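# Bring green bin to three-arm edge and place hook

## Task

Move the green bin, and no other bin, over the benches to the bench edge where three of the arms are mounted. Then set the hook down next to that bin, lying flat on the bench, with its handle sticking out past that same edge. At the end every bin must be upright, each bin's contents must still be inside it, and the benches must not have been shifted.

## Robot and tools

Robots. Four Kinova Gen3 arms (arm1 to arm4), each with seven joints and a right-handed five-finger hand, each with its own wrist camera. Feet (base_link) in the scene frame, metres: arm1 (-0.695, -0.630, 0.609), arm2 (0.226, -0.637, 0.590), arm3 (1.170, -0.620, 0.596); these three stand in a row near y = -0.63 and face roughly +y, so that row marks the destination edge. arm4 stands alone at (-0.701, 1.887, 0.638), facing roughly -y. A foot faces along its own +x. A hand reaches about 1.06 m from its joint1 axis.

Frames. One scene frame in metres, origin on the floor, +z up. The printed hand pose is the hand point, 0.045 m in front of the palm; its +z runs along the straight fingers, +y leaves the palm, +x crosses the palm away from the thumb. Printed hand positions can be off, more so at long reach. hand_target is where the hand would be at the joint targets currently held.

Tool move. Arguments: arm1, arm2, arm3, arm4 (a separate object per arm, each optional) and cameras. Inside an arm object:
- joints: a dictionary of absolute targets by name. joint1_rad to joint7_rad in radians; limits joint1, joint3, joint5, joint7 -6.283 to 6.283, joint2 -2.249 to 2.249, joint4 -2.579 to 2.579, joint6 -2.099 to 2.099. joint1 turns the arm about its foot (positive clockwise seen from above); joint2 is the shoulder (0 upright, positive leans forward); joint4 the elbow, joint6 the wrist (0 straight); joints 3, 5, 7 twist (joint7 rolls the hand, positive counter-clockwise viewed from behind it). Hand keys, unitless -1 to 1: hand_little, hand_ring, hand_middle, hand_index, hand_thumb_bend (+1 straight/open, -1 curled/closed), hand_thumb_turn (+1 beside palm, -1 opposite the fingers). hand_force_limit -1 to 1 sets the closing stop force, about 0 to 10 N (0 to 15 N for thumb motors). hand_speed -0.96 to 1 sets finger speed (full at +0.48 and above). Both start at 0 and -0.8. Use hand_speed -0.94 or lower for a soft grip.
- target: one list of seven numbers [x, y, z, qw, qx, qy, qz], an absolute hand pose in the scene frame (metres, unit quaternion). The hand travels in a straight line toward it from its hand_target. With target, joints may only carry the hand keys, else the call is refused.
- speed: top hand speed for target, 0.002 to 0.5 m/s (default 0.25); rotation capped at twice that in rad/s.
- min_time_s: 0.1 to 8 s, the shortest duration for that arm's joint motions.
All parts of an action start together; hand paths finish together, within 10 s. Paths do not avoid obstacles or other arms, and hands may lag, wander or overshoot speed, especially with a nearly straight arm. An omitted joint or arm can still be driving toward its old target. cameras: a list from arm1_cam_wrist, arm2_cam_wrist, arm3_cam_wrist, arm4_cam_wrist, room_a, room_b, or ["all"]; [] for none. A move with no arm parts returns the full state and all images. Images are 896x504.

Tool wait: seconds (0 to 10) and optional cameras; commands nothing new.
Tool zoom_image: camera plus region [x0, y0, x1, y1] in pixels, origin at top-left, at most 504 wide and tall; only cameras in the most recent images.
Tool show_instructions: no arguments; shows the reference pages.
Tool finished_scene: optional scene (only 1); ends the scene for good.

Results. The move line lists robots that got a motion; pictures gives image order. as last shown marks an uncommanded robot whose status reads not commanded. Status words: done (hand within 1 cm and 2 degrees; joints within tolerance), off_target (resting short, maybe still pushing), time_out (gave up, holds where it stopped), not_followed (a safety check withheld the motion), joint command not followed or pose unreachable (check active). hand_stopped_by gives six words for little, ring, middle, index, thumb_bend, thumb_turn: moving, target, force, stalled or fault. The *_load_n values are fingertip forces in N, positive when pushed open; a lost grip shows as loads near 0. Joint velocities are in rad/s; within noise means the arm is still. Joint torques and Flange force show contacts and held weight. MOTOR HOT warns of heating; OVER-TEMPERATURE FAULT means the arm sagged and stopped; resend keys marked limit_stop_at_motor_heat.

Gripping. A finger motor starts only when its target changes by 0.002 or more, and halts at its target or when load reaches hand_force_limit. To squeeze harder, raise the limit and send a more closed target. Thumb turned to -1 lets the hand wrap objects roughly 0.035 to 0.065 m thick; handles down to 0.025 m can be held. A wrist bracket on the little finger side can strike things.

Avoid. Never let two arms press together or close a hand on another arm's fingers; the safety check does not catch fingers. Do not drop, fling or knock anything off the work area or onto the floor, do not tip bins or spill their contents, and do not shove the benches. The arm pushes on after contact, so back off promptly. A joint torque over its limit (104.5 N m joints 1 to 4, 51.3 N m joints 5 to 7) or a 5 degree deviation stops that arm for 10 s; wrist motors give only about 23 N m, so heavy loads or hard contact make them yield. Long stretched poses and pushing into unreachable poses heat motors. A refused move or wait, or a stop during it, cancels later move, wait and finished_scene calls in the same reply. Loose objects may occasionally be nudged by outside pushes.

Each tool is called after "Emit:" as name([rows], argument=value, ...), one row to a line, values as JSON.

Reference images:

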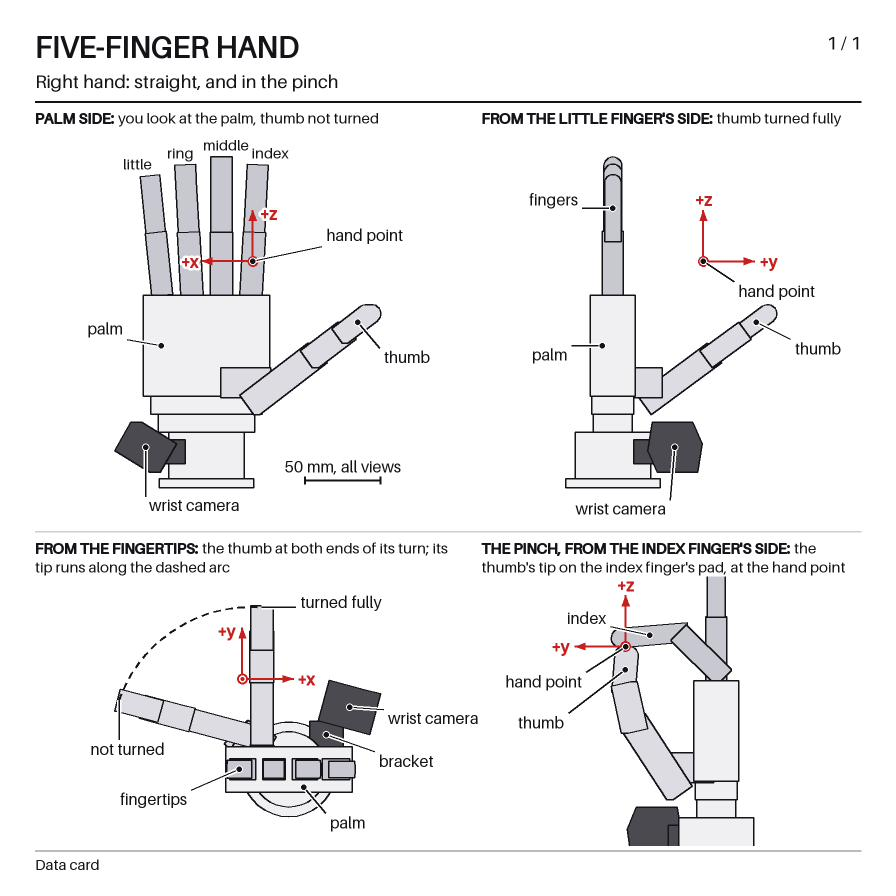

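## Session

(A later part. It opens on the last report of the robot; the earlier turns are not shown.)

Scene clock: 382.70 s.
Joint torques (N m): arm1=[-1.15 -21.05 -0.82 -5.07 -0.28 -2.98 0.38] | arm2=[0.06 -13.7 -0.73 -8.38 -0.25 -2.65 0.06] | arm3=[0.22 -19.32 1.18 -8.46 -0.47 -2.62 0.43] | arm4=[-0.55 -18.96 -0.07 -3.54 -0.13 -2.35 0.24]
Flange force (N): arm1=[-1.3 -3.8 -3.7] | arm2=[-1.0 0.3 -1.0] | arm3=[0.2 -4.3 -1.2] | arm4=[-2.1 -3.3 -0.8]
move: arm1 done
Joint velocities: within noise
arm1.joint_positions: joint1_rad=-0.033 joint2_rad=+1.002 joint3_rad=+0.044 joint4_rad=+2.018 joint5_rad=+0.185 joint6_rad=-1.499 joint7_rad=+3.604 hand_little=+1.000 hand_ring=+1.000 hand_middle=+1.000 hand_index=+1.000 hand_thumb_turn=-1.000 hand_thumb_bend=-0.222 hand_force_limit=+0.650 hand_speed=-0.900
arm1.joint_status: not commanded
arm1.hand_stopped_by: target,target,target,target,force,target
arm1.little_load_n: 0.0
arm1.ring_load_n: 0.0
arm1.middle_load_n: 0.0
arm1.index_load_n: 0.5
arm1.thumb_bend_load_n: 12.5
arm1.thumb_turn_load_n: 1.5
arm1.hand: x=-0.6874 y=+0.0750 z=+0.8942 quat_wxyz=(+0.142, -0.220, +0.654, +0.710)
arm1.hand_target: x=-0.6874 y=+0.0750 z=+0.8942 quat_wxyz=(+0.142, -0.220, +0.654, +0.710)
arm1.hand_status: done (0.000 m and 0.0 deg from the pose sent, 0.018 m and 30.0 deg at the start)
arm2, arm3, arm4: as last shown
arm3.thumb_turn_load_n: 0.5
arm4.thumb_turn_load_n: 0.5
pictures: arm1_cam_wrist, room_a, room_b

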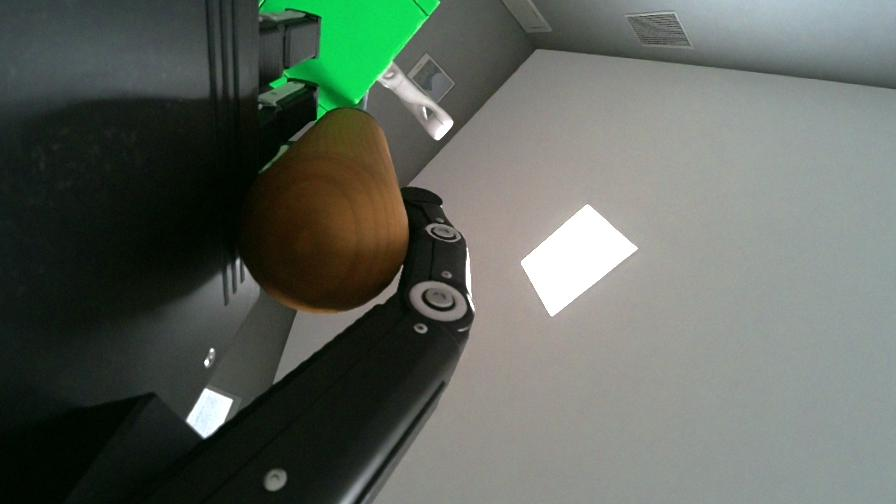

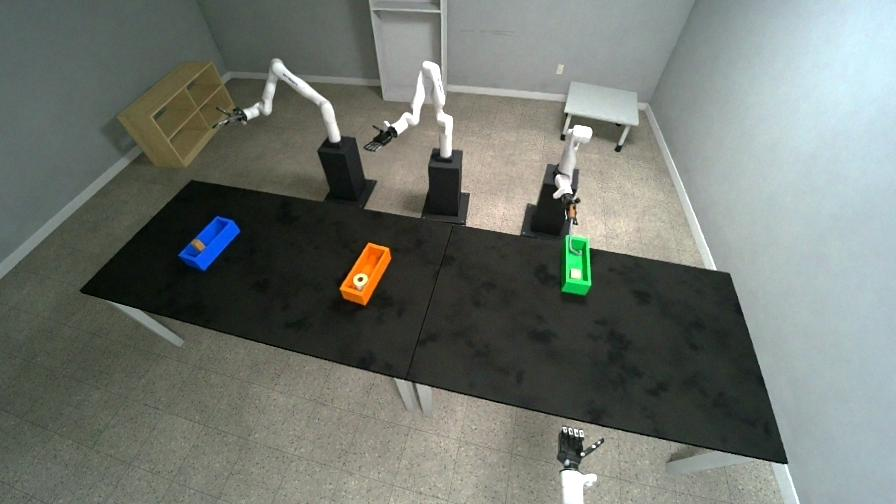

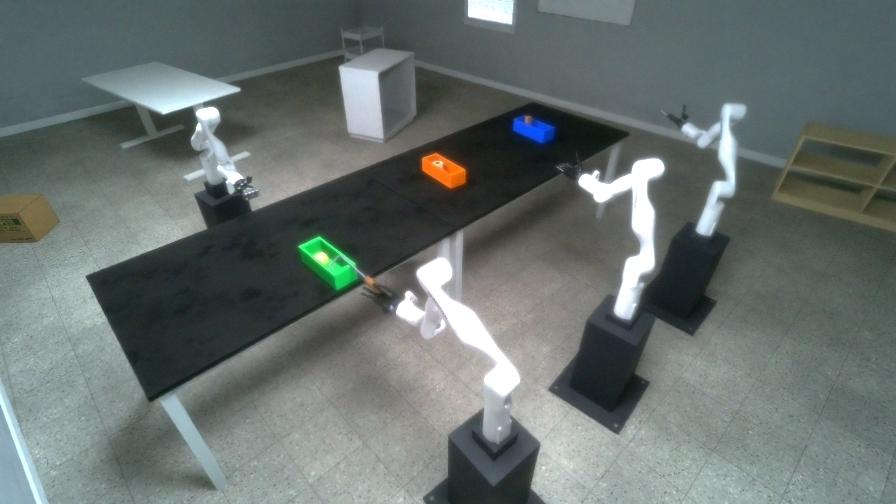

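Emit:
move(arm1={"target": [-0.6699, 0.075, 0.900, 0.03241, 0.02919, -0.66849, -0.74244], "speed": 0.06})

Emit:
move(arm1={"target": [-0.6699, 0.075, 0.96, 0.03241, 0.02919, -0.66849, -0.74244], "speed": 0.06}, cameras=["room_b", "room_a", "arm1_cam_wrist"])

Emit:
zoom_image(camera="room_a", region=[500, 190, 650, 340])

Emit:
zoom_image(camera="room_b", region=[280, 210, 400, 300])

Scene clock: 387.80 s.
Joint torques (N m): arm1=[-0.67 -23.02 -2.06 -6.05 0.17 -4.07 0.44] | arm2=[0.04 -13.68 -0.8 -8.37 -0.19 -2.68 0.11] | arm3=[0.23 -19.3 1.19 -8.36 -0.45 -2.61 0.46] | arm4=[-0.55 -18.92 -0.1 -3.57 -0.14 -2.37 0.27]
Flange force (N): arm1=[-2.7 -5.1 -3.5] | arm2=[-1.0 0.5 -1.0] | arm3=[0.1 -4.1 -0.9] | arm4=[-2.1 -3.2 -0.8]
move: arm1 done
Joint velocities: within noise
arm1.joint_positions: joint1_rad=+0.052 joint2_rad=+1.018 joint3_rad=-0.178 joint4_rad=+2.018 joint5_rad=+0.126 joint6_rad=-1.539 joint7_rad=+3.278 hand_little=+1.000 hand_ring=+1.000 hand_middle=+1.000 hand_index=+1.000 hand_thumb_turn=-1.000 hand_thumb_bend=-0.222 hand_force_limit=+0.650 hand_speed=-0.900
arm1.joint_status: not commanded
arm1.hand_stopped_by: target,target,target,target,force,target
arm1.little_load_n: 0.0
arm1.ring_load_n: 0.0
arm1.middle_load_n: 0.0
arm1.index_load_n: 0.5
arm1.thumb_bend_load_n: 12.5
arm1.thumb_turn_load_n: 1.5
arm1.hand: x=-0.6699 y=+0.0750 z=+0.9000 quat_wxyz=(-0.032, -0.029, +0.669, +0.742)
arm1.hand_target: x=-0.6699 y=+0.0750 z=+0.9000 quat_wxyz=(-0.032, -0.029, +0.668, +0.742)
arm1.hand_status: done (0.000 m and 0.0 deg from the pose sent, 0.018 m and 30.0 deg at the start)
arm2, arm3, arm4: as last shown
arm3.thumb_turn_load_n: 0.0
arm4.thumb_turn_load_n: 0.0
pictures: none

Scene clock: 389.30 s.
Joint torques (N m): arm1=[-0.67 -22.38 -2.07 -7.19 0.14 -4.12 0.38] | arm2=[0.03 -13.63 -0.83 -8.34 -0.17 -2.68 0.06] | arm3=[0.3 -19.28 1.21 -8.38 -0.55 -2.65 0.44] | arm4=[-0.63 -18.95 -0.05 -3.49 -0.09 -2.35 0.21]
Flange force (N): arm1=[-2.8 -5.7 -3.1] | arm2=[-0.8 0.6 -1.0] | arm3=[0.2 -4.0 -0.9] | arm4=[-2.1 -3.3 -0.6]
move: arm1 done
Joint velocities: within noise
arm1.joint_positions: joint1_rad=+0.058 joint2_rad=+0.861 joint3_rad=-0.189 joint4_rad=+2.046 joint5_rad=+0.103 joint6_rad=-1.414 joint7_rad=+3.259 hand_little=+1.000 hand_ring=+1.000 hand_middle=+1.000 hand_index=+1.000 hand_thumb_turn=-1.000 hand_thumb_bend=-0.222 hand_force_limit=+0.650 hand_speed=-0.900
arm1.joint_status: not commanded
arm1.hand_stopped_by: target,target,target,target,force,target
arm1.little_load_n: 0.0
arm1.ring_load_n: 0.0
arm1.middle_load_n: 0.0
arm1.index_load_n: 0.5
arm1.thumb_bend_load_n: 12.5
arm1.thumb_turn_load_n: 1.5
arm1.hand: x=-0.6699 y=+0.0750 z=+0.9600 quat_wxyz=(-0.032, -0.029, +0.668, +0.742)
arm1.hand_target: x=-0.6699 y=+0.0750 z=+0.9600 quat_wxyz=(-0.032, -0.029, +0.668, +0.742)
arm1.hand_status: done (0.000 m and 0.0 deg from the pose sent, 0.060 m and 0.0 deg at the start)
arm2, arm3, arm4: as last shown
arm2.middle_load_n: -0.5
arm2.index_load_n: 0.5
pictures: arm1_cam_wrist, room_a, room_b

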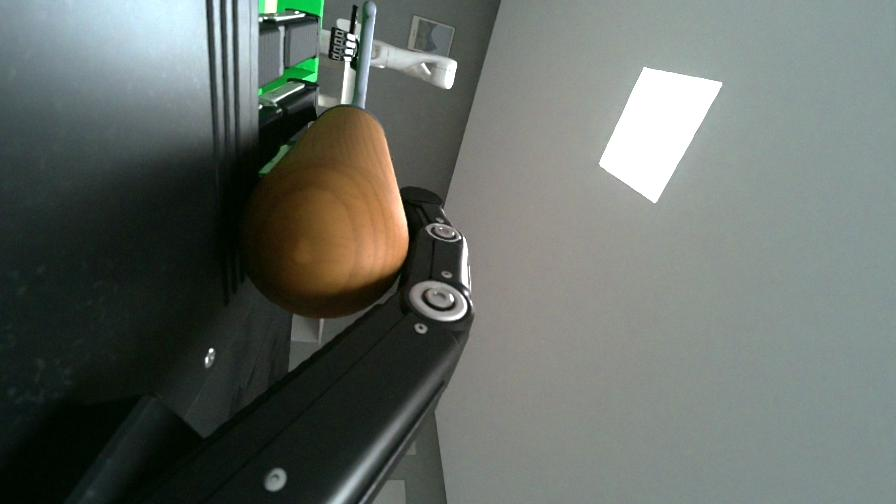

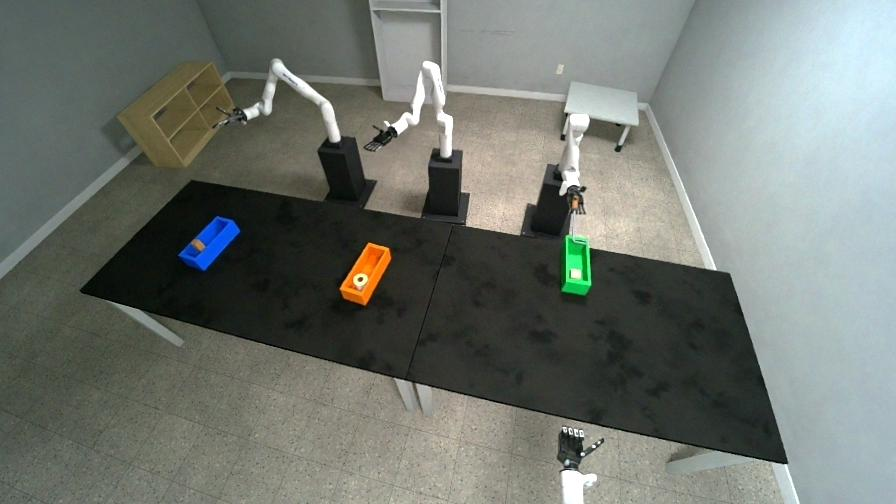

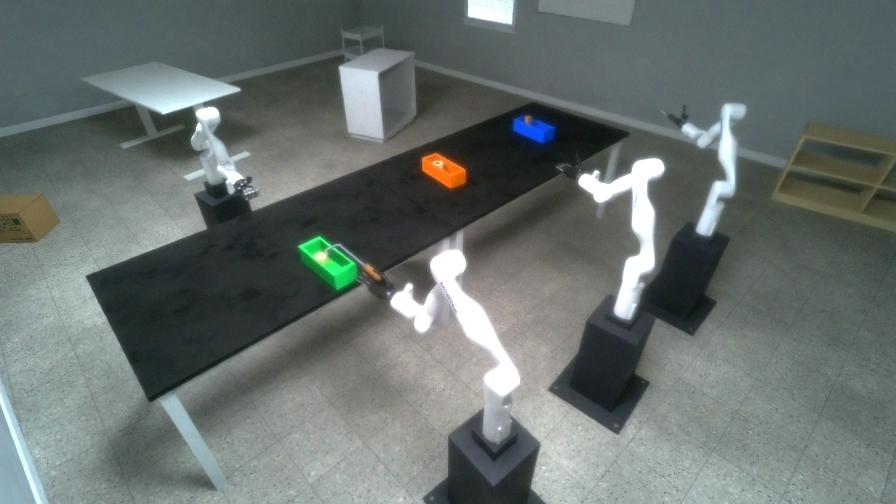

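Scaled by 3.360.

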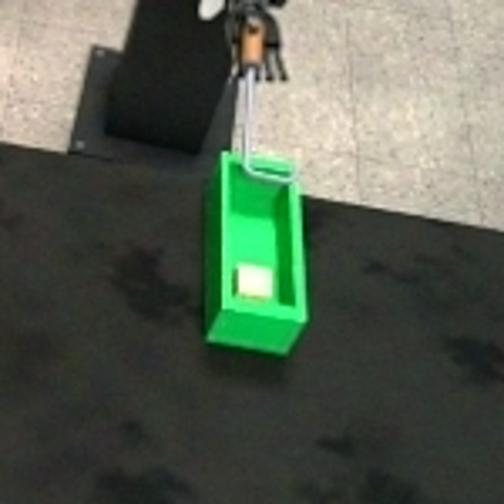

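Scaled by 4.200.

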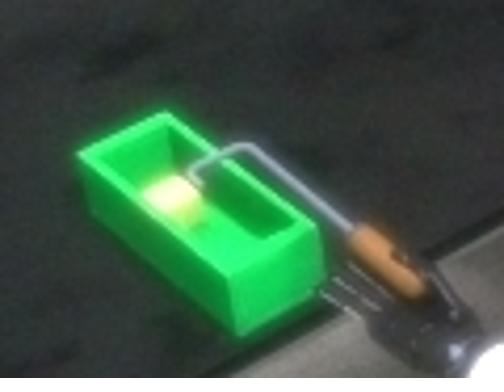

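Emit:
move(arm1={"target": [-0.511, 0.140, 0.95, 0.03241, 0.02919, -0.66849, -0.74244], "speed": 0.08})

Emit:
move(arm1={"target": [-0.511, 0.155, 0.86, 0.03241, 0.02919, -0.66849, -0.74244], "speed": 0.06}, cameras=["room_b", "room_a", "arm1_cam_wrist"])

Emit:
zoom_image(camera="room_a", region=[480, 180, 630, 330])

Emit:
zoom_image(camera="room_b", region=[290, 200, 430, 310])

Scene clock: 393.80 s.
Joint torques (N m): arm1=[-0.62 -25.59 -2.25 -8.88 -0.86 -4.11 0.42] | arm2=[0.09 -13.72 -0.75 -8.31 -0.16 -2.69 0.1] | arm3=[0.21 -19.29 1.19 -8.36 -0.52 -2.64 0.43] | arm4=[-0.58 -18.91 -0.11 -3.51 -0.12 -2.35 0.23]
Flange force (N): arm1=[-1.6 -5.2 -2.8] | arm2=[-0.7 0.5 -0.7] | arm3=[0.1 -4.0 -0.9] | arm4=[-2.1 -3.2 -0.7]
move: arm1 done
Joint velocities: within noise
arm1.joint_positions: joint1_rad=+0.304 joint2_rad=+0.965 joint3_rad=-0.072 joint4_rad=+1.700 joint5_rad=+0.452 joint6_rad=-1.212 joint7_rad=+2.993 hand_little=+1.000 hand_ring=+1.000 hand_middle=+1.000 hand_index=+1.000 hand_thumb_turn=-1.000 hand_thumb_bend=-0.222 hand_force_limit=+0.650 hand_speed=-0.900
arm1.joint_status: not commanded
arm1.hand_stopped_by: target,target,target,target,force,target
arm1.little_load_n: 0.0
arm1.ring_load_n: 0.0
arm1.middle_load_n: 0.0
arm1.index_load_n: 0.5
arm1.thumb_bend_load_n: 12.5
arm1.thumb_turn_load_n: 1.5
arm1.hand: x=-0.5110 y=+0.1400 z=+0.9500 quat_wxyz=(-0.032, -0.029, +0.668, +0.742)
arm1.hand_target: x=-0.5110 y=+0.1400 z=+0.9500 quat_wxyz=(-0.032, -0.029, +0.668, +0.742)
arm1.hand_status: done (0.000 m and 0.0 deg from the pose sent, 0.172 m and 0.0 deg at the start)
arm2, arm3, arm4: as last shown
arm2.middle_load_n: 0.0
arm2.index_load_n: 0.0
arm3.ring_load_n: -0.5
pictures: none

Scene clock: 395.83 s.
Joint torques (N m): arm1=[-0.75 -26.66 -2.52 -8.11 -0.68 -4.15 0.44] | arm2=[0.15 -13.71 -0.78 -8.33 -0.2 -2.65 0.08] | arm3=[0.26 -19.27 1.22 -8.29 -0.45 -2.63 0.42] | arm4=[-0.58 -18.96 -0.1 -3.52 -0.11 -2.32 0.23]
Flange force (N): arm1=[-1.5 -4.3 -3.4] | arm2=[-0.6 0.3 -0.8] | arm3=[0.2 -4.1 -0.7] | arm4=[-2.1 -3.4 -0.8]
move: arm1 done
Joint velocities: within noise
arm1.joint_positions: joint1_rad=+0.294 joint2_rad=+1.175 joint3_rad=-0.071 joint4_rad=+1.591 joint5_rad=+0.442 joint6_rad=-1.300 joint7_rad=+3.043 hand_little=+1.000 hand_ring=+1.000 hand_middle=+1.000 hand_index=+1.000 hand_thumb_turn=-1.000 hand_thumb_bend=-0.222 hand_force_limit=+0.650 hand_speed=-0.900
arm1.joint_status: not commanded
arm1.hand_stopped_by: target,target,target,target,force,target
arm1.little_load_n: 0.0
arm1.ring_load_n: 0.0
arm1.middle_load_n: 0.0
arm1.index_load_n: 0.5
arm1.thumb_bend_load_n: 13.0
arm1.thumb_turn_load_n: 1.5
arm1.hand: x=-0.5110 y=+0.1550 z=+0.8600 quat_wxyz=(-0.032, -0.029, +0.668, +0.742)
arm1.hand_target: x=-0.5110 y=+0.1550 z=+0.8600 quat_wxyz=(-0.032, -0.029, +0.668, +0.742)
arm1.hand_status: done (0.000 m and 0.0 deg from the pose sent, 0.091 m and 0.0 deg at the start)
arm2.joint_positions: joint1_rad=+0.500 joint2_rad=+0.300 joint3_rad=+0.000 joint4_rad=+2.100 joint5_rad=+0.000 joint6_rad=-0.800 joint7_rad=+3.140 hand_little=+1.000 hand_ring=+1.000 hand_middle=+1.000 hand_index=+1.000 hand_thumb_turn=-1.000 hand_thumb_bend=+1.000 hand_force_limit=+0.500 hand_speed=-0.500
arm2.joint_status: not commanded
arm2.hand_stopped_by: target,target,target,target,target,target
arm2.little_load_n: 0.0
arm2.ring_load_n: 0.0
arm2.middle_load_n: 0.0
arm2.index_load_n: 0.0
arm2.thumb_bend_load_n: 0.0
arm2.thumb_turn_load_n: 0.0
arm2.hand: x=+0.5390 y=-0.0504 z=+1.0931 quat_wxyz=(+0.138, +0.146, +0.704, +0.682)
arm2.hand_target: x=+0.5390 y=-0.0504 z=+1.0931 quat_wxyz=(+0.138, +0.146, +0.704, +0.682)
arm2.hand_status: not commanded
arm3.joint_positions: joint1_rad=+0.900 joint2_rad=+0.600 joint3_rad=+0.000 joint4_rad=+1.900 joint5_rad=+0.600 joint6_rad=-1.200 joint7_rad=+2.200 hand_little=+1.000 hand_ring=+1.000 hand_middle=+1.000 hand_index=+1.000 hand_thumb_turn=-1.000 hand_thumb_bend=+1.000 hand_force_limit=+0.700 hand_speed=-0.400
arm3.joint_status: not commanded
arm3.hand_stopped_by: target,target,target,target,target,target
arm3.little_load_n: 0.0
arm3.ring_load_n: 0.0
arm3.middle_load_n: 0.0
arm3.index_load_n: 0.0
arm3.thumb_bend_load_n: 0.0
arm3.thumb_turn_load_n: 0.0
arm3.hand: x=+1.6596 y=-0.0837 z=+1.0647 quat_wxyz=(-0.110, +0.278, +0.580, +0.758)
arm3.hand_target: x=+1.6596 y=-0.0837 z=+1.0647 quat_wxyz=(-0.110, +0.278, +0.580, +0.758)
arm3.hand_status: not commanded
arm4: as last shown
pictures: arm1_cam_wrist, room_a, room_b

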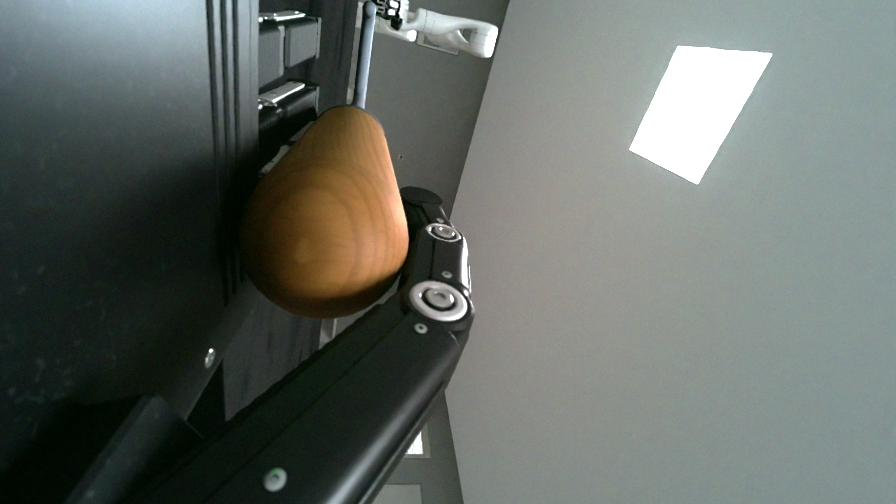

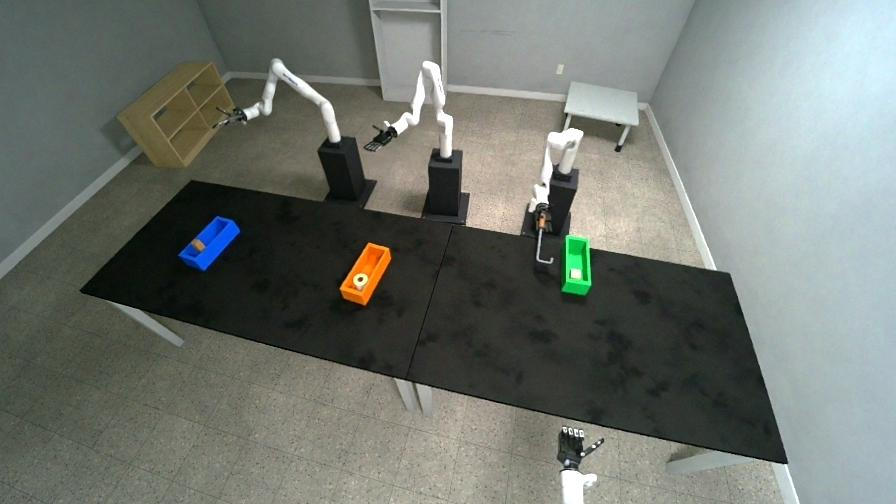

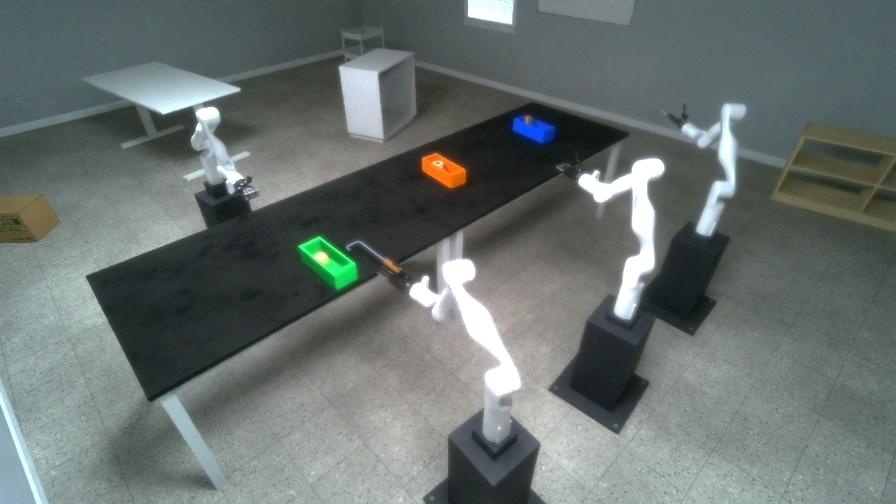

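Scaled by 3.360.

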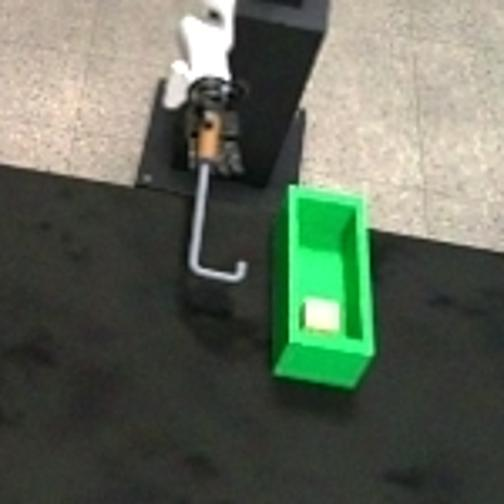

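Scaled by 3.600.

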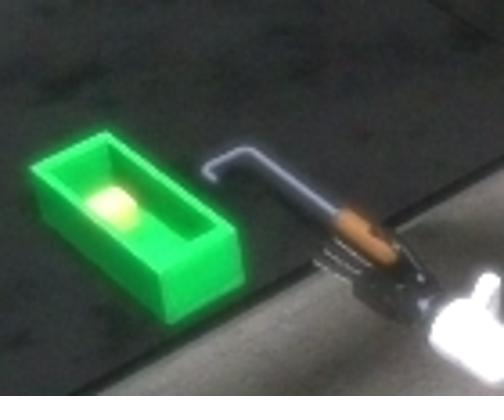

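Emit:
move(arm1={"target": [-0.511, 0.157, 0.818, 0.03241, 0.02919, -0.66849, -0.74244], "speed": 0.04})

Emit:
move(arm1={"target": [-0.511, 0.158, 0.804, 0.03241, 0.02919, -0.66849, -0.74244], "speed": 0.02}, cameras=["room_b", "room_a", "arm1_cam_wrist"])

Emit:
zoom_image(camera="room_a", region=[480, 180, 630, 330])

Emit:
zoom_image(camera="room_b", region=[290, 200, 430, 310])

Scene clock: 397.53 s.
Joint torques (N m): arm1=[-0.68 -27.07 -2.49 -7.78 -0.71 -4.11 0.39] | arm2=[0 -13.72 -0.79 -8.33 -0.19 -2.7 0.11] | arm3=[0.26 -19.29 1.19 -8.25 -0.49 -2.63 0.42] | arm4=[-0.59 -18.93 -0.11 -3.55 -0.14 -2.37 0.25]
Flange force (N): arm1=[-1.3 -4.3 -3.6] | arm2=[-1.1 0.5 -0.8] | arm3=[0.0 -4.0 -0.6] | arm4=[-2.2 -3.2 -0.8]
move: arm1 done
Joint velocities: within noise
arm1.joint_positions: joint1_rad=+0.292 joint2_rad=+1.269 joint3_rad=-0.070 joint4_rad=+1.537 joint5_rad=+0.442 joint6_rad=-1.337 joint7_rad=+3.060 hand_little=+1.000 hand_ring=+1.000 hand_middle=+1.000 hand_index=+1.000 hand_thumb_turn=-1.000 hand_thumb_bend=-0.222 hand_force_limit=+0.650 hand_speed=-0.900
arm1.joint_status: not commanded
arm1.hand_stopped_by: target,target,target,target,force,target
arm1.little_load_n: 0.0
arm1.ring_load_n: 0.0
arm1.middle_load_n: 0.0
arm1.index_load_n: 0.5
arm1.thumb_bend_load_n: 12.5
arm1.thumb_turn_load_n: 1.5
arm1.hand: x=-0.5110 y=+0.1570 z=+0.8180 quat_wxyz=(-0.032, -0.029, +0.668, +0.742)
arm1.hand_target: x=-0.5110 y=+0.1570 z=+0.8180 quat_wxyz=(-0.032, -0.029, +0.668, +0.742)
arm1.hand_status: done (0.000 m and 0.0 deg from the pose sent, 0.042 m and 0.0 deg at the start)
arm2, arm3: as last shown
arm2.index_load_n: -0.5
arm4.joint_positions: joint1_rad=+0.077 joint2_rad=+0.904 joint3_rad=-0.001 joint4_rad=+2.152 joint5_rad=-0.049 joint6_rad=-1.282 joint7_rad=-3.132 hand_little=-1.000 hand_ring=-1.000 hand_middle=-1.000 hand_index=-1.000 hand_thumb_turn=+1.000 hand_thumb_bend=+1.000 hand_force_limit=+0.000 hand_speed=-0.400
arm4.joint_status: not commanded
arm4.hand_stopped_by: target,target,target,target,target,target
arm4.little_load_n: 0.0
arm4.ring_load_n: 0.0
arm4.middle_load_n: 0.0
arm4.index_load_n: 0.0
arm4.thumb_bend_load_n: 0.0
arm4.thumb_turn_load_n: 0.0
arm4.hand: x=-0.7410 y=+1.2000 z=+0.8600 quat_wxyz=(-0.629, -0.777, +0.000, +0.000)
arm4.hand_target: x=-0.7410 y=+1.2000 z=+0.8600 quat_wxyz=(-0.629, -0.777, +0.000, +0.000)
arm4.hand_status: not commanded
pictures: none

Scene clock: 398.73 s.
Joint torques (N m): arm1=[-0.88 -24.07 -1.88 -6.05 -0.53 -2.33 0.32] | arm2=[0.08 -13.74 -0.7 -8.39 -0.21 -2.68 0.07] | arm3=[0.25 -19.26 1.19 -8.41 -0.51 -2.66 0.42] | arm4=[-0.57 -18.95 -0.09 -3.53 -0.12 -2.35 0.22]
Flange force (N): arm1=[-1.0 -0.9 -4.5] | arm2=[-0.8 0.3 -0.9] | arm3=[0.3 -4.1 -1.0] | arm4=[-2.1 -3.3 -0.7]
move: arm1 done
Joint velocities: within noise
arm1.joint_positions: joint1_rad=+0.291 joint2_rad=+1.302 joint3_rad=-0.070 joint4_rad=+1.515 joint5_rad=+0.443 joint6_rad=-1.346 joint7_rad=+3.065 hand_little=+1.000 hand_ring=+1.000 hand_middle=+1.000 hand_index=+1.000 hand_thumb_turn=-1.000 hand_thumb_bend=-0.222 hand_force_limit=+0.650 hand_speed=-0.900
arm1.joint_status: not commanded
arm1.hand_stopped_by: target,target,target,target,force,target
arm1.little_load_n: 0.5
arm1.ring_load_n: 0.0
arm1.middle_load_n: 0.0
arm1.index_load_n: 0.0
arm1.thumb_bend_load_n: 13.5
arm1.thumb_turn_load_n: 2.5
arm1.hand: x=-0.5110 y=+0.1580 z=+0.8040 quat_wxyz=(-0.032, -0.029, +0.668, +0.742)
arm1.hand_target: x=-0.5110 y=+0.1580 z=+0.8040 quat_wxyz=(-0.032, -0.029, +0.668, +0.742)
arm1.hand_status: done (0.000 m and 0.0 deg from the pose sent, 0.014 m and 0.0 deg at the start)
arm2, arm3, arm4: as last shown
arm2.index_load_n: 0.0
pictures: arm1_cam_wrist, room_a, room_b

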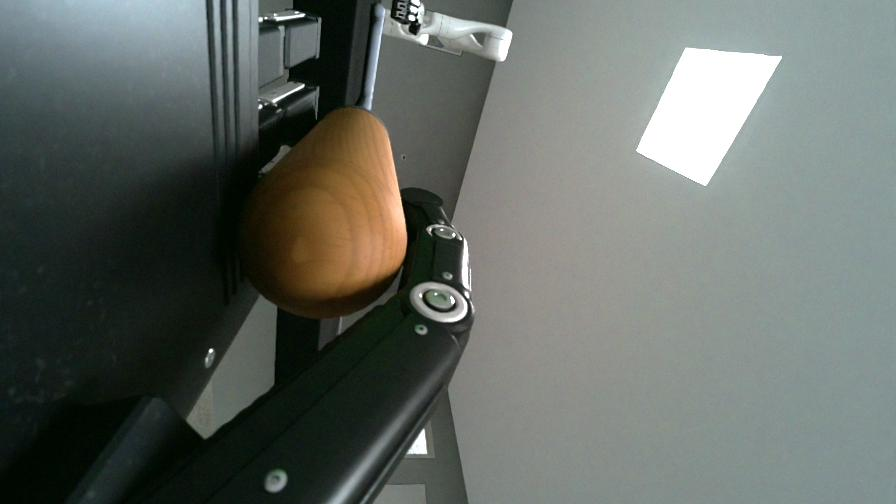

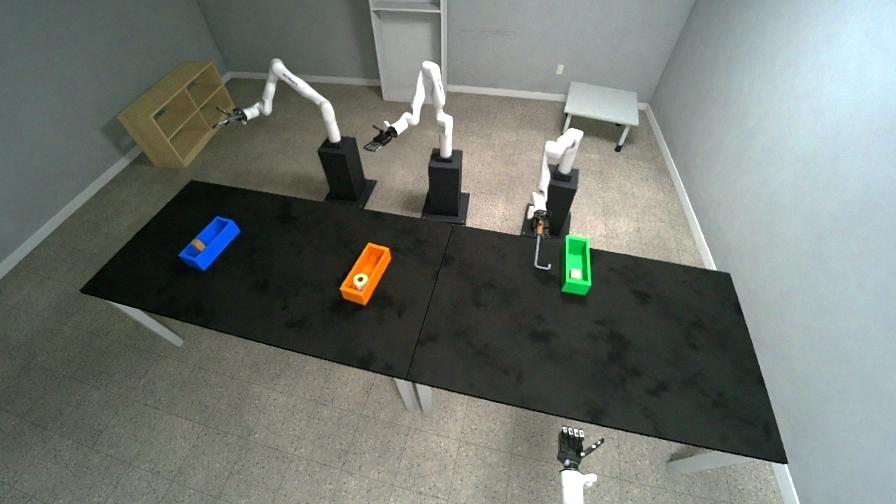

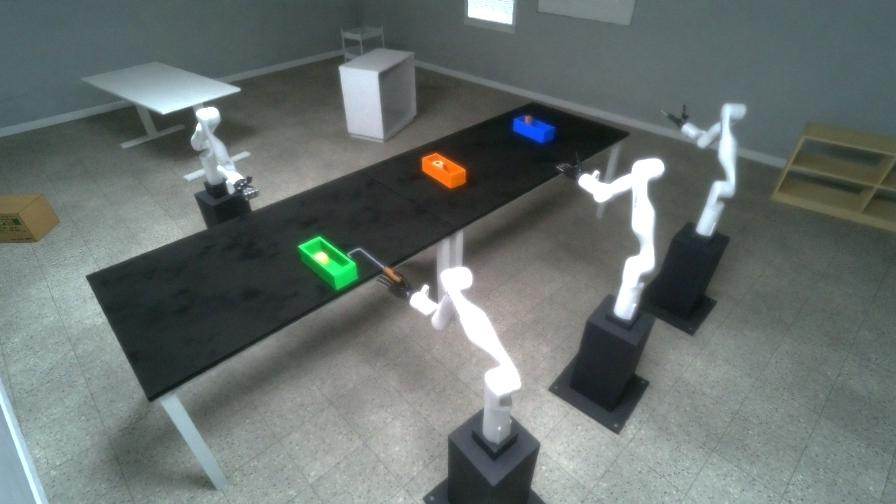

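Scaled by 3.360.

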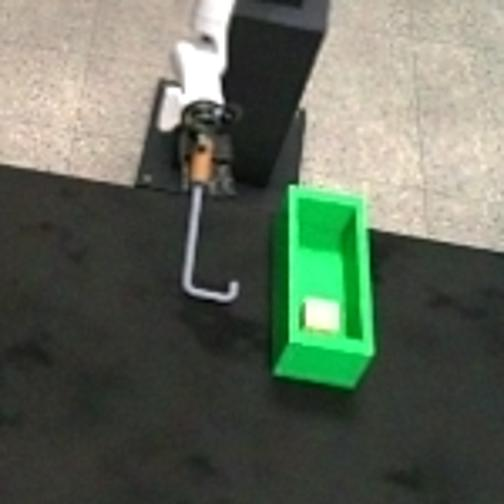

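Scaled by 3.600.

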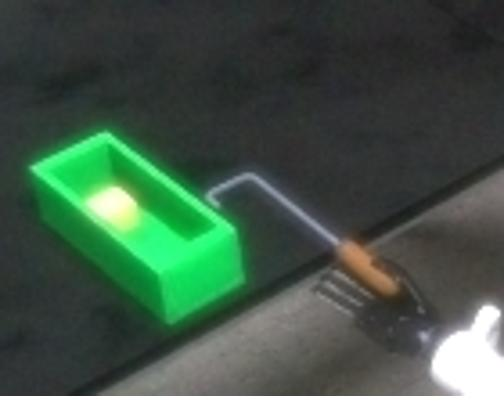

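Emit:
move(arm1={"target": [-0.511, 0.166, 0.805, 0.03241, 0.02919, -0.66849, -0.74244], "speed": 0.02})

Emit:
move(arm1={"joints": {"hand_thumb_bend": -0.17, "hand_speed": -0.92}})

Emit:
move(arm1={"joints": {"hand_thumb_bend": 0.3, "hand_speed": -0.85}}, cameras=["room_b", "room_a", "arm1_cam_wrist"])

Scene clock: 400.43 s.
Joint torques (N m): arm1=[-0.93 -24.5 -2.01 -6.23 -0.42 -2.43 0.42] | arm2=[0.08 -13.76 -0.7 -8.43 -0.2 -2.66 0.07] | arm3=[0.23 -19.32 1.2 -8.43 -0.51 -2.68 0.45] | arm4=[-0.58 -18.93 -0.1 -3.5 -0.12 -2.33 0.22]
Flange force (N): arm1=[-1.3 -1.3 -4.0] | arm2=[-0.8 0.1 -1.0] | arm3=[0.2 -4.1 -1.0] | arm4=[-2.1 -3.3 -0.7]
move: arm1 done
Joint velocities: within noise
arm1.joint_positions: joint1_rad=+0.285 joint2_rad=+1.305 joint3_rad=-0.071 joint4_rad=+1.487 joint5_rad=+0.440 joint6_rad=-1.324 joint7_rad=+3.056 hand_little=+1.000 hand_ring=+1.000 hand_middle=+1.000 hand_index=+1.000 hand_thumb_turn=-1.000 hand_thumb_bend=-0.222 hand_force_limit=+0.650 hand_speed=-0.900
arm1.joint_status: not commanded
arm1.hand_stopped_by: target,target,target,target,force,target
arm1.little_load_n: 0.0
arm1.ring_load_n: 0.0
arm1.middle_load_n: 0.0
arm1.index_load_n: 0.0
arm1.thumb_bend_load_n: 13.5
arm1.thumb_turn_load_n: 3.0
arm1.hand: x=-0.5110 y=+0.1660 z=+0.8050 quat_wxyz=(-0.032, -0.029, +0.668, +0.742)
arm1.hand_target: x=-0.5110 y=+0.1660 z=+0.8050 quat_wxyz=(-0.032, -0.029, +0.668, +0.742)
arm1.hand_status: done (0.000 m and 0.0 deg from the pose sent, 0.008 m and 0.0 deg at the start)
arm2, arm3, arm4: as last shown
arm2.thumb_bend_load_n: -0.5
arm4.little_load_n: -0.5
pictures: none

Scene clock: 401.40 s.
Joint torques (N m): arm1=[-0.82 -25.27 -2.09 -6.55 -0.5 -2.87 0.34] | arm2=[0.09 -13.67 -0.73 -8.47 -0.18 -2.71 0.05] | arm3=[0.18 -19.24 1.13 -8.32 -0.49 -2.62 0.43] | arm4=[-0.56 -18.91 -0.09 -3.53 -0.11 -2.34 0.25]
Flange force (N): arm1=[-1.3 -2.3 -3.5] | arm2=[-0.6 0.4 -1.3] | arm3=[0.1 -4.0 -0.9] | arm4=[-2.0 -3.2 -0.8]
move: arm1 done
Joint velocities: within noise
arm1.joint_positions: joint1_rad=+0.285 joint2_rad=+1.305 joint3_rad=-0.071 joint4_rad=+1.487 joint5_rad=+0.440 joint6_rad=-1.324 joint7_rad=+3.056 hand_little=+1.000 hand_ring=+1.000 hand_middle=+1.000 hand_index=+1.000 hand_thumb_turn=-1.000 hand_thumb_bend=-0.169 hand_force_limit=+0.650 hand_speed=-0.920
arm1.joint_status: all done
arm1.hand_stopped_by: target,target,target,target,target,target
arm1.little_load_n: 0.0
arm1.ring_load_n: 0.0
arm1.middle_load_n: 0.0
arm1.index_load_n: 0.0
arm1.thumb_bend_load_n: 2.5
arm1.thumb_turn_load_n: 1.0
arm1.hand: x=-0.5110 y=+0.1660 z=+0.8050 quat_wxyz=(-0.032, -0.029, +0.669, +0.742)
arm1.hand_target: x=-0.5110 y=+0.1660 z=+0.8050 quat_wxyz=(-0.032, -0.029, +0.668, +0.742)
arm1.hand_status: not commanded
arm2, arm3, arm4: as last shown
arm2.thumb_bend_load_n: 0.0
arm3.thumb_turn_load_n: 0.5
arm4.little_load_n: 0.0
pictures: none

Scene clock: 404.07 s.
Joint torques (N m): arm1=[-0.72 -25.23 -2.16 -6.68 -0.54 -2.94 0.4] | arm2=[0 -13.69 -0.85 -8.34 -0.22 -2.68 0.08] | arm3=[0.2 -19.29 1.19 -8.24 -0.5 -2.63 0.42] | arm4=[-0.56 -18.95 -0.06 -3.52 -0.13 -2.37 0.24]
Flange force (N): arm1=[-1.2 -1.9 -3.6] | arm2=[-1.1 0.5 -0.9] | arm3=[-0.1 -3.9 -0.6] | arm4=[-2.1 -3.3 -0.7]
move: arm1 done
Joint velocities: within noise
arm1.joint_positions: joint1_rad=+0.285 joint2_rad=+1.305 joint3_rad=-0.071 joint4_rad=+1.487 joint5_rad=+0.440 joint6_rad=-1.324 joint7_rad=+3.056 hand_little=+1.000 hand_ring=+1.000 hand_middle=+1.000 hand_index=+1.000 hand_thumb_turn=-1.000 hand_thumb_bend=+0.300 hand_force_limit=+0.650 hand_speed=-0.850
arm1.joint_status: all done
arm1.hand_stopped_by: target,target,target,target,target,target
arm1.little_load_n: 0.0
arm1.ring_load_n: 0.0
arm1.middle_load_n: 0.0
arm1.index_load_n: 0.0
arm1.thumb_bend_load_n: 0.0
arm1.thumb_turn_load_n: 0.0
arm1.hand: x=-0.5110 y=+0.1660 z=+0.8050 quat_wxyz=(-0.032, -0.029, +0.668, +0.742)
arm1.hand_target: x=-0.5110 y=+0.1660 z=+0.8050 quat_wxyz=(-0.032, -0.029, +0.668, +0.742)
arm1.hand_status: not commanded
arm2, arm3, arm4: as last shown
arm3.middle_load_n: 0.5
arm3.thumb_turn_load_n: 0.0
pictures: arm1_cam_wrist, room_a, room_b

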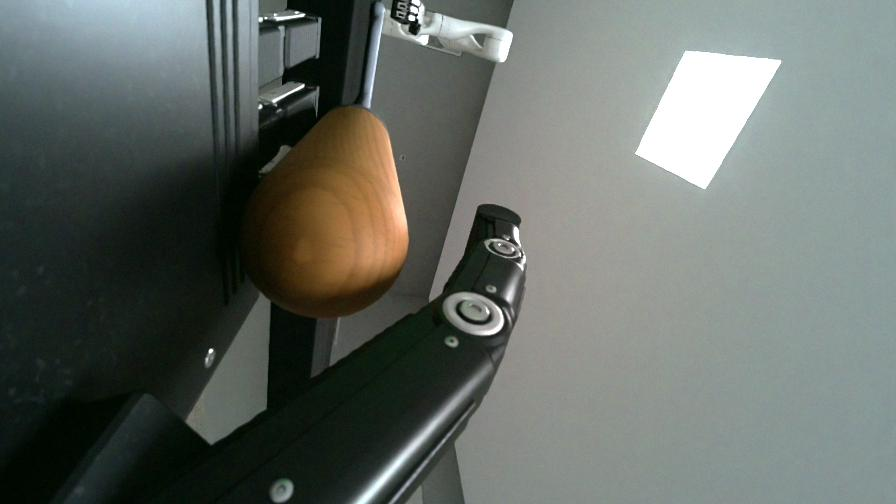

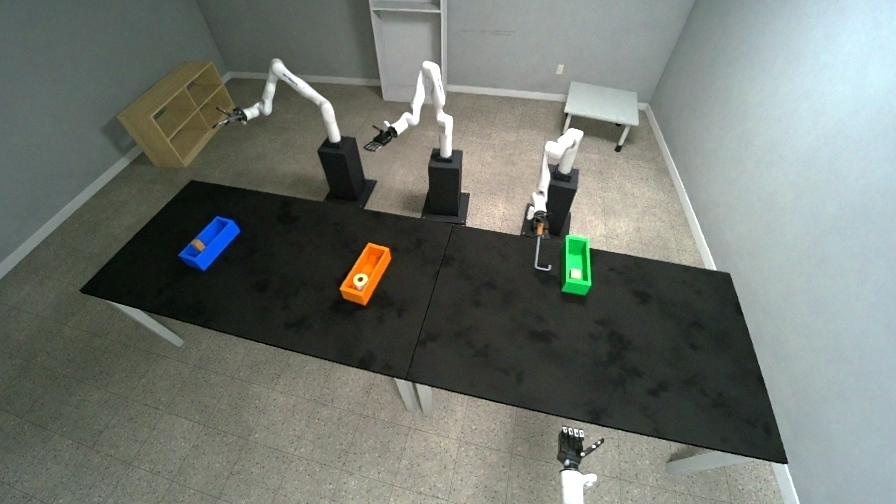

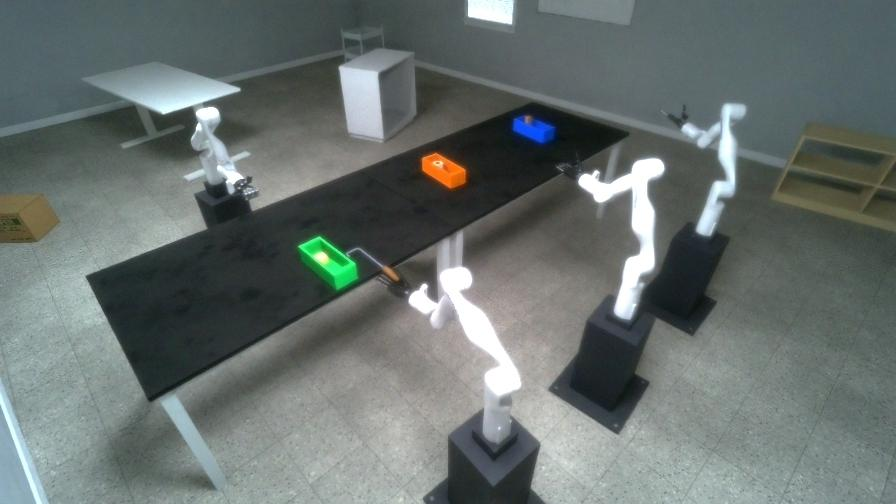

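Emit:
move(arm1={"target": [-0.511, 0.166, 0.800, 0.03241, 0.02919, -0.66849, -0.74244], "speed": 0.01, "joints": {"hand_thumb_bend": 1, "hand_speed": -0.6}}, cameras=["room_b", "room_a", "arm1_cam_wrist"])

Scene clock: 405.87 s.
Joint torques (N m): arm1=[-0.69 -23.93 -1.78 -5.94 -0.52 -2.47 0.34] | arm2=[0.03 -13.68 -0.72 -8.39 -0.21 -2.72 0.04] | arm3=[0.21 -19.25 1.2 -8.35 -0.49 -2.63 0.46] | arm4=[-0.55 -18.94 -0.09 -3.53 -0.13 -2.33 0.23]
Flange force (N): arm1=[-1.1 -0.4 -3.2] | arm2=[-0.8 0.5 -1.0] | arm3=[0.1 -3.9 -0.9] | arm4=[-2.1 -3.4 -0.8]
move: arm1 done
Joint velocities: within noise
arm1.joint_positions: joint1_rad=+0.285 joint2_rad=+1.317 joint3_rad=-0.070 joint4_rad=+1.480 joint5_rad=+0.440 joint6_rad=-1.328 joint7_rad=+3.058 hand_little=+1.000 hand_ring=+1.000 hand_middle=+1.000 hand_index=+1.000 hand_thumb_turn=-1.000 hand_thumb_bend=+1.000 hand_force_limit=+0.650 hand_speed=-0.600
arm1.joint_status: all done
arm1.hand_stopped_by: target,target,target,target,target,target
arm1.little_load_n: 0.0
arm1.ring_load_n: 0.0
arm1.middle_load_n: 0.0
arm1.index_load_n: 0.0
arm1.thumb_bend_load_n: 0.0
arm1.thumb_turn_load_n: 0.0
arm1.hand: x=-0.5110 y=+0.1660 z=+0.8000 quat_wxyz=(-0.032, -0.029, +0.669, +0.742)
arm1.hand_target: x=-0.5110 y=+0.1660 z=+0.8000 quat_wxyz=(-0.032, -0.029, +0.669, +0.742)
arm1.hand_status: done (0.000 m and 0.0 deg from the pose sent, 0.005 m and 0.0 deg at the start)
arm2, arm3, arm4: as last shown
arm3.middle_load_n: 0.0
pictures: arm1_cam_wrist, room_a, room_b

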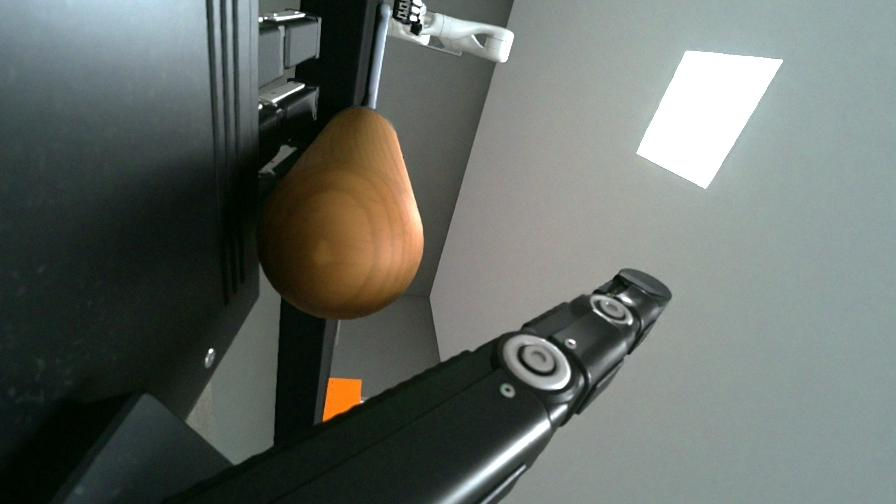

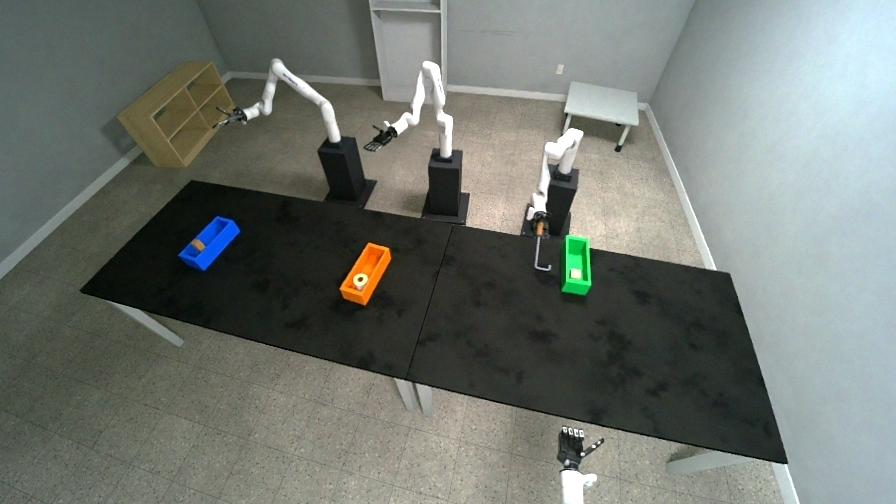

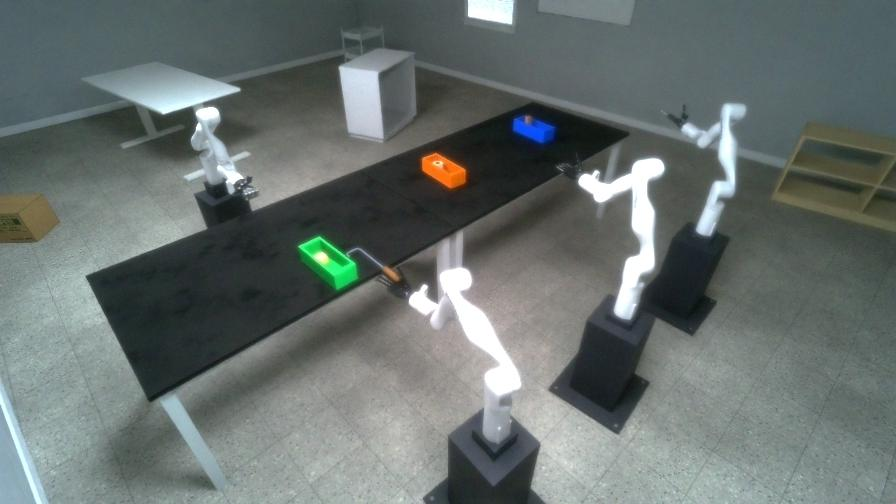

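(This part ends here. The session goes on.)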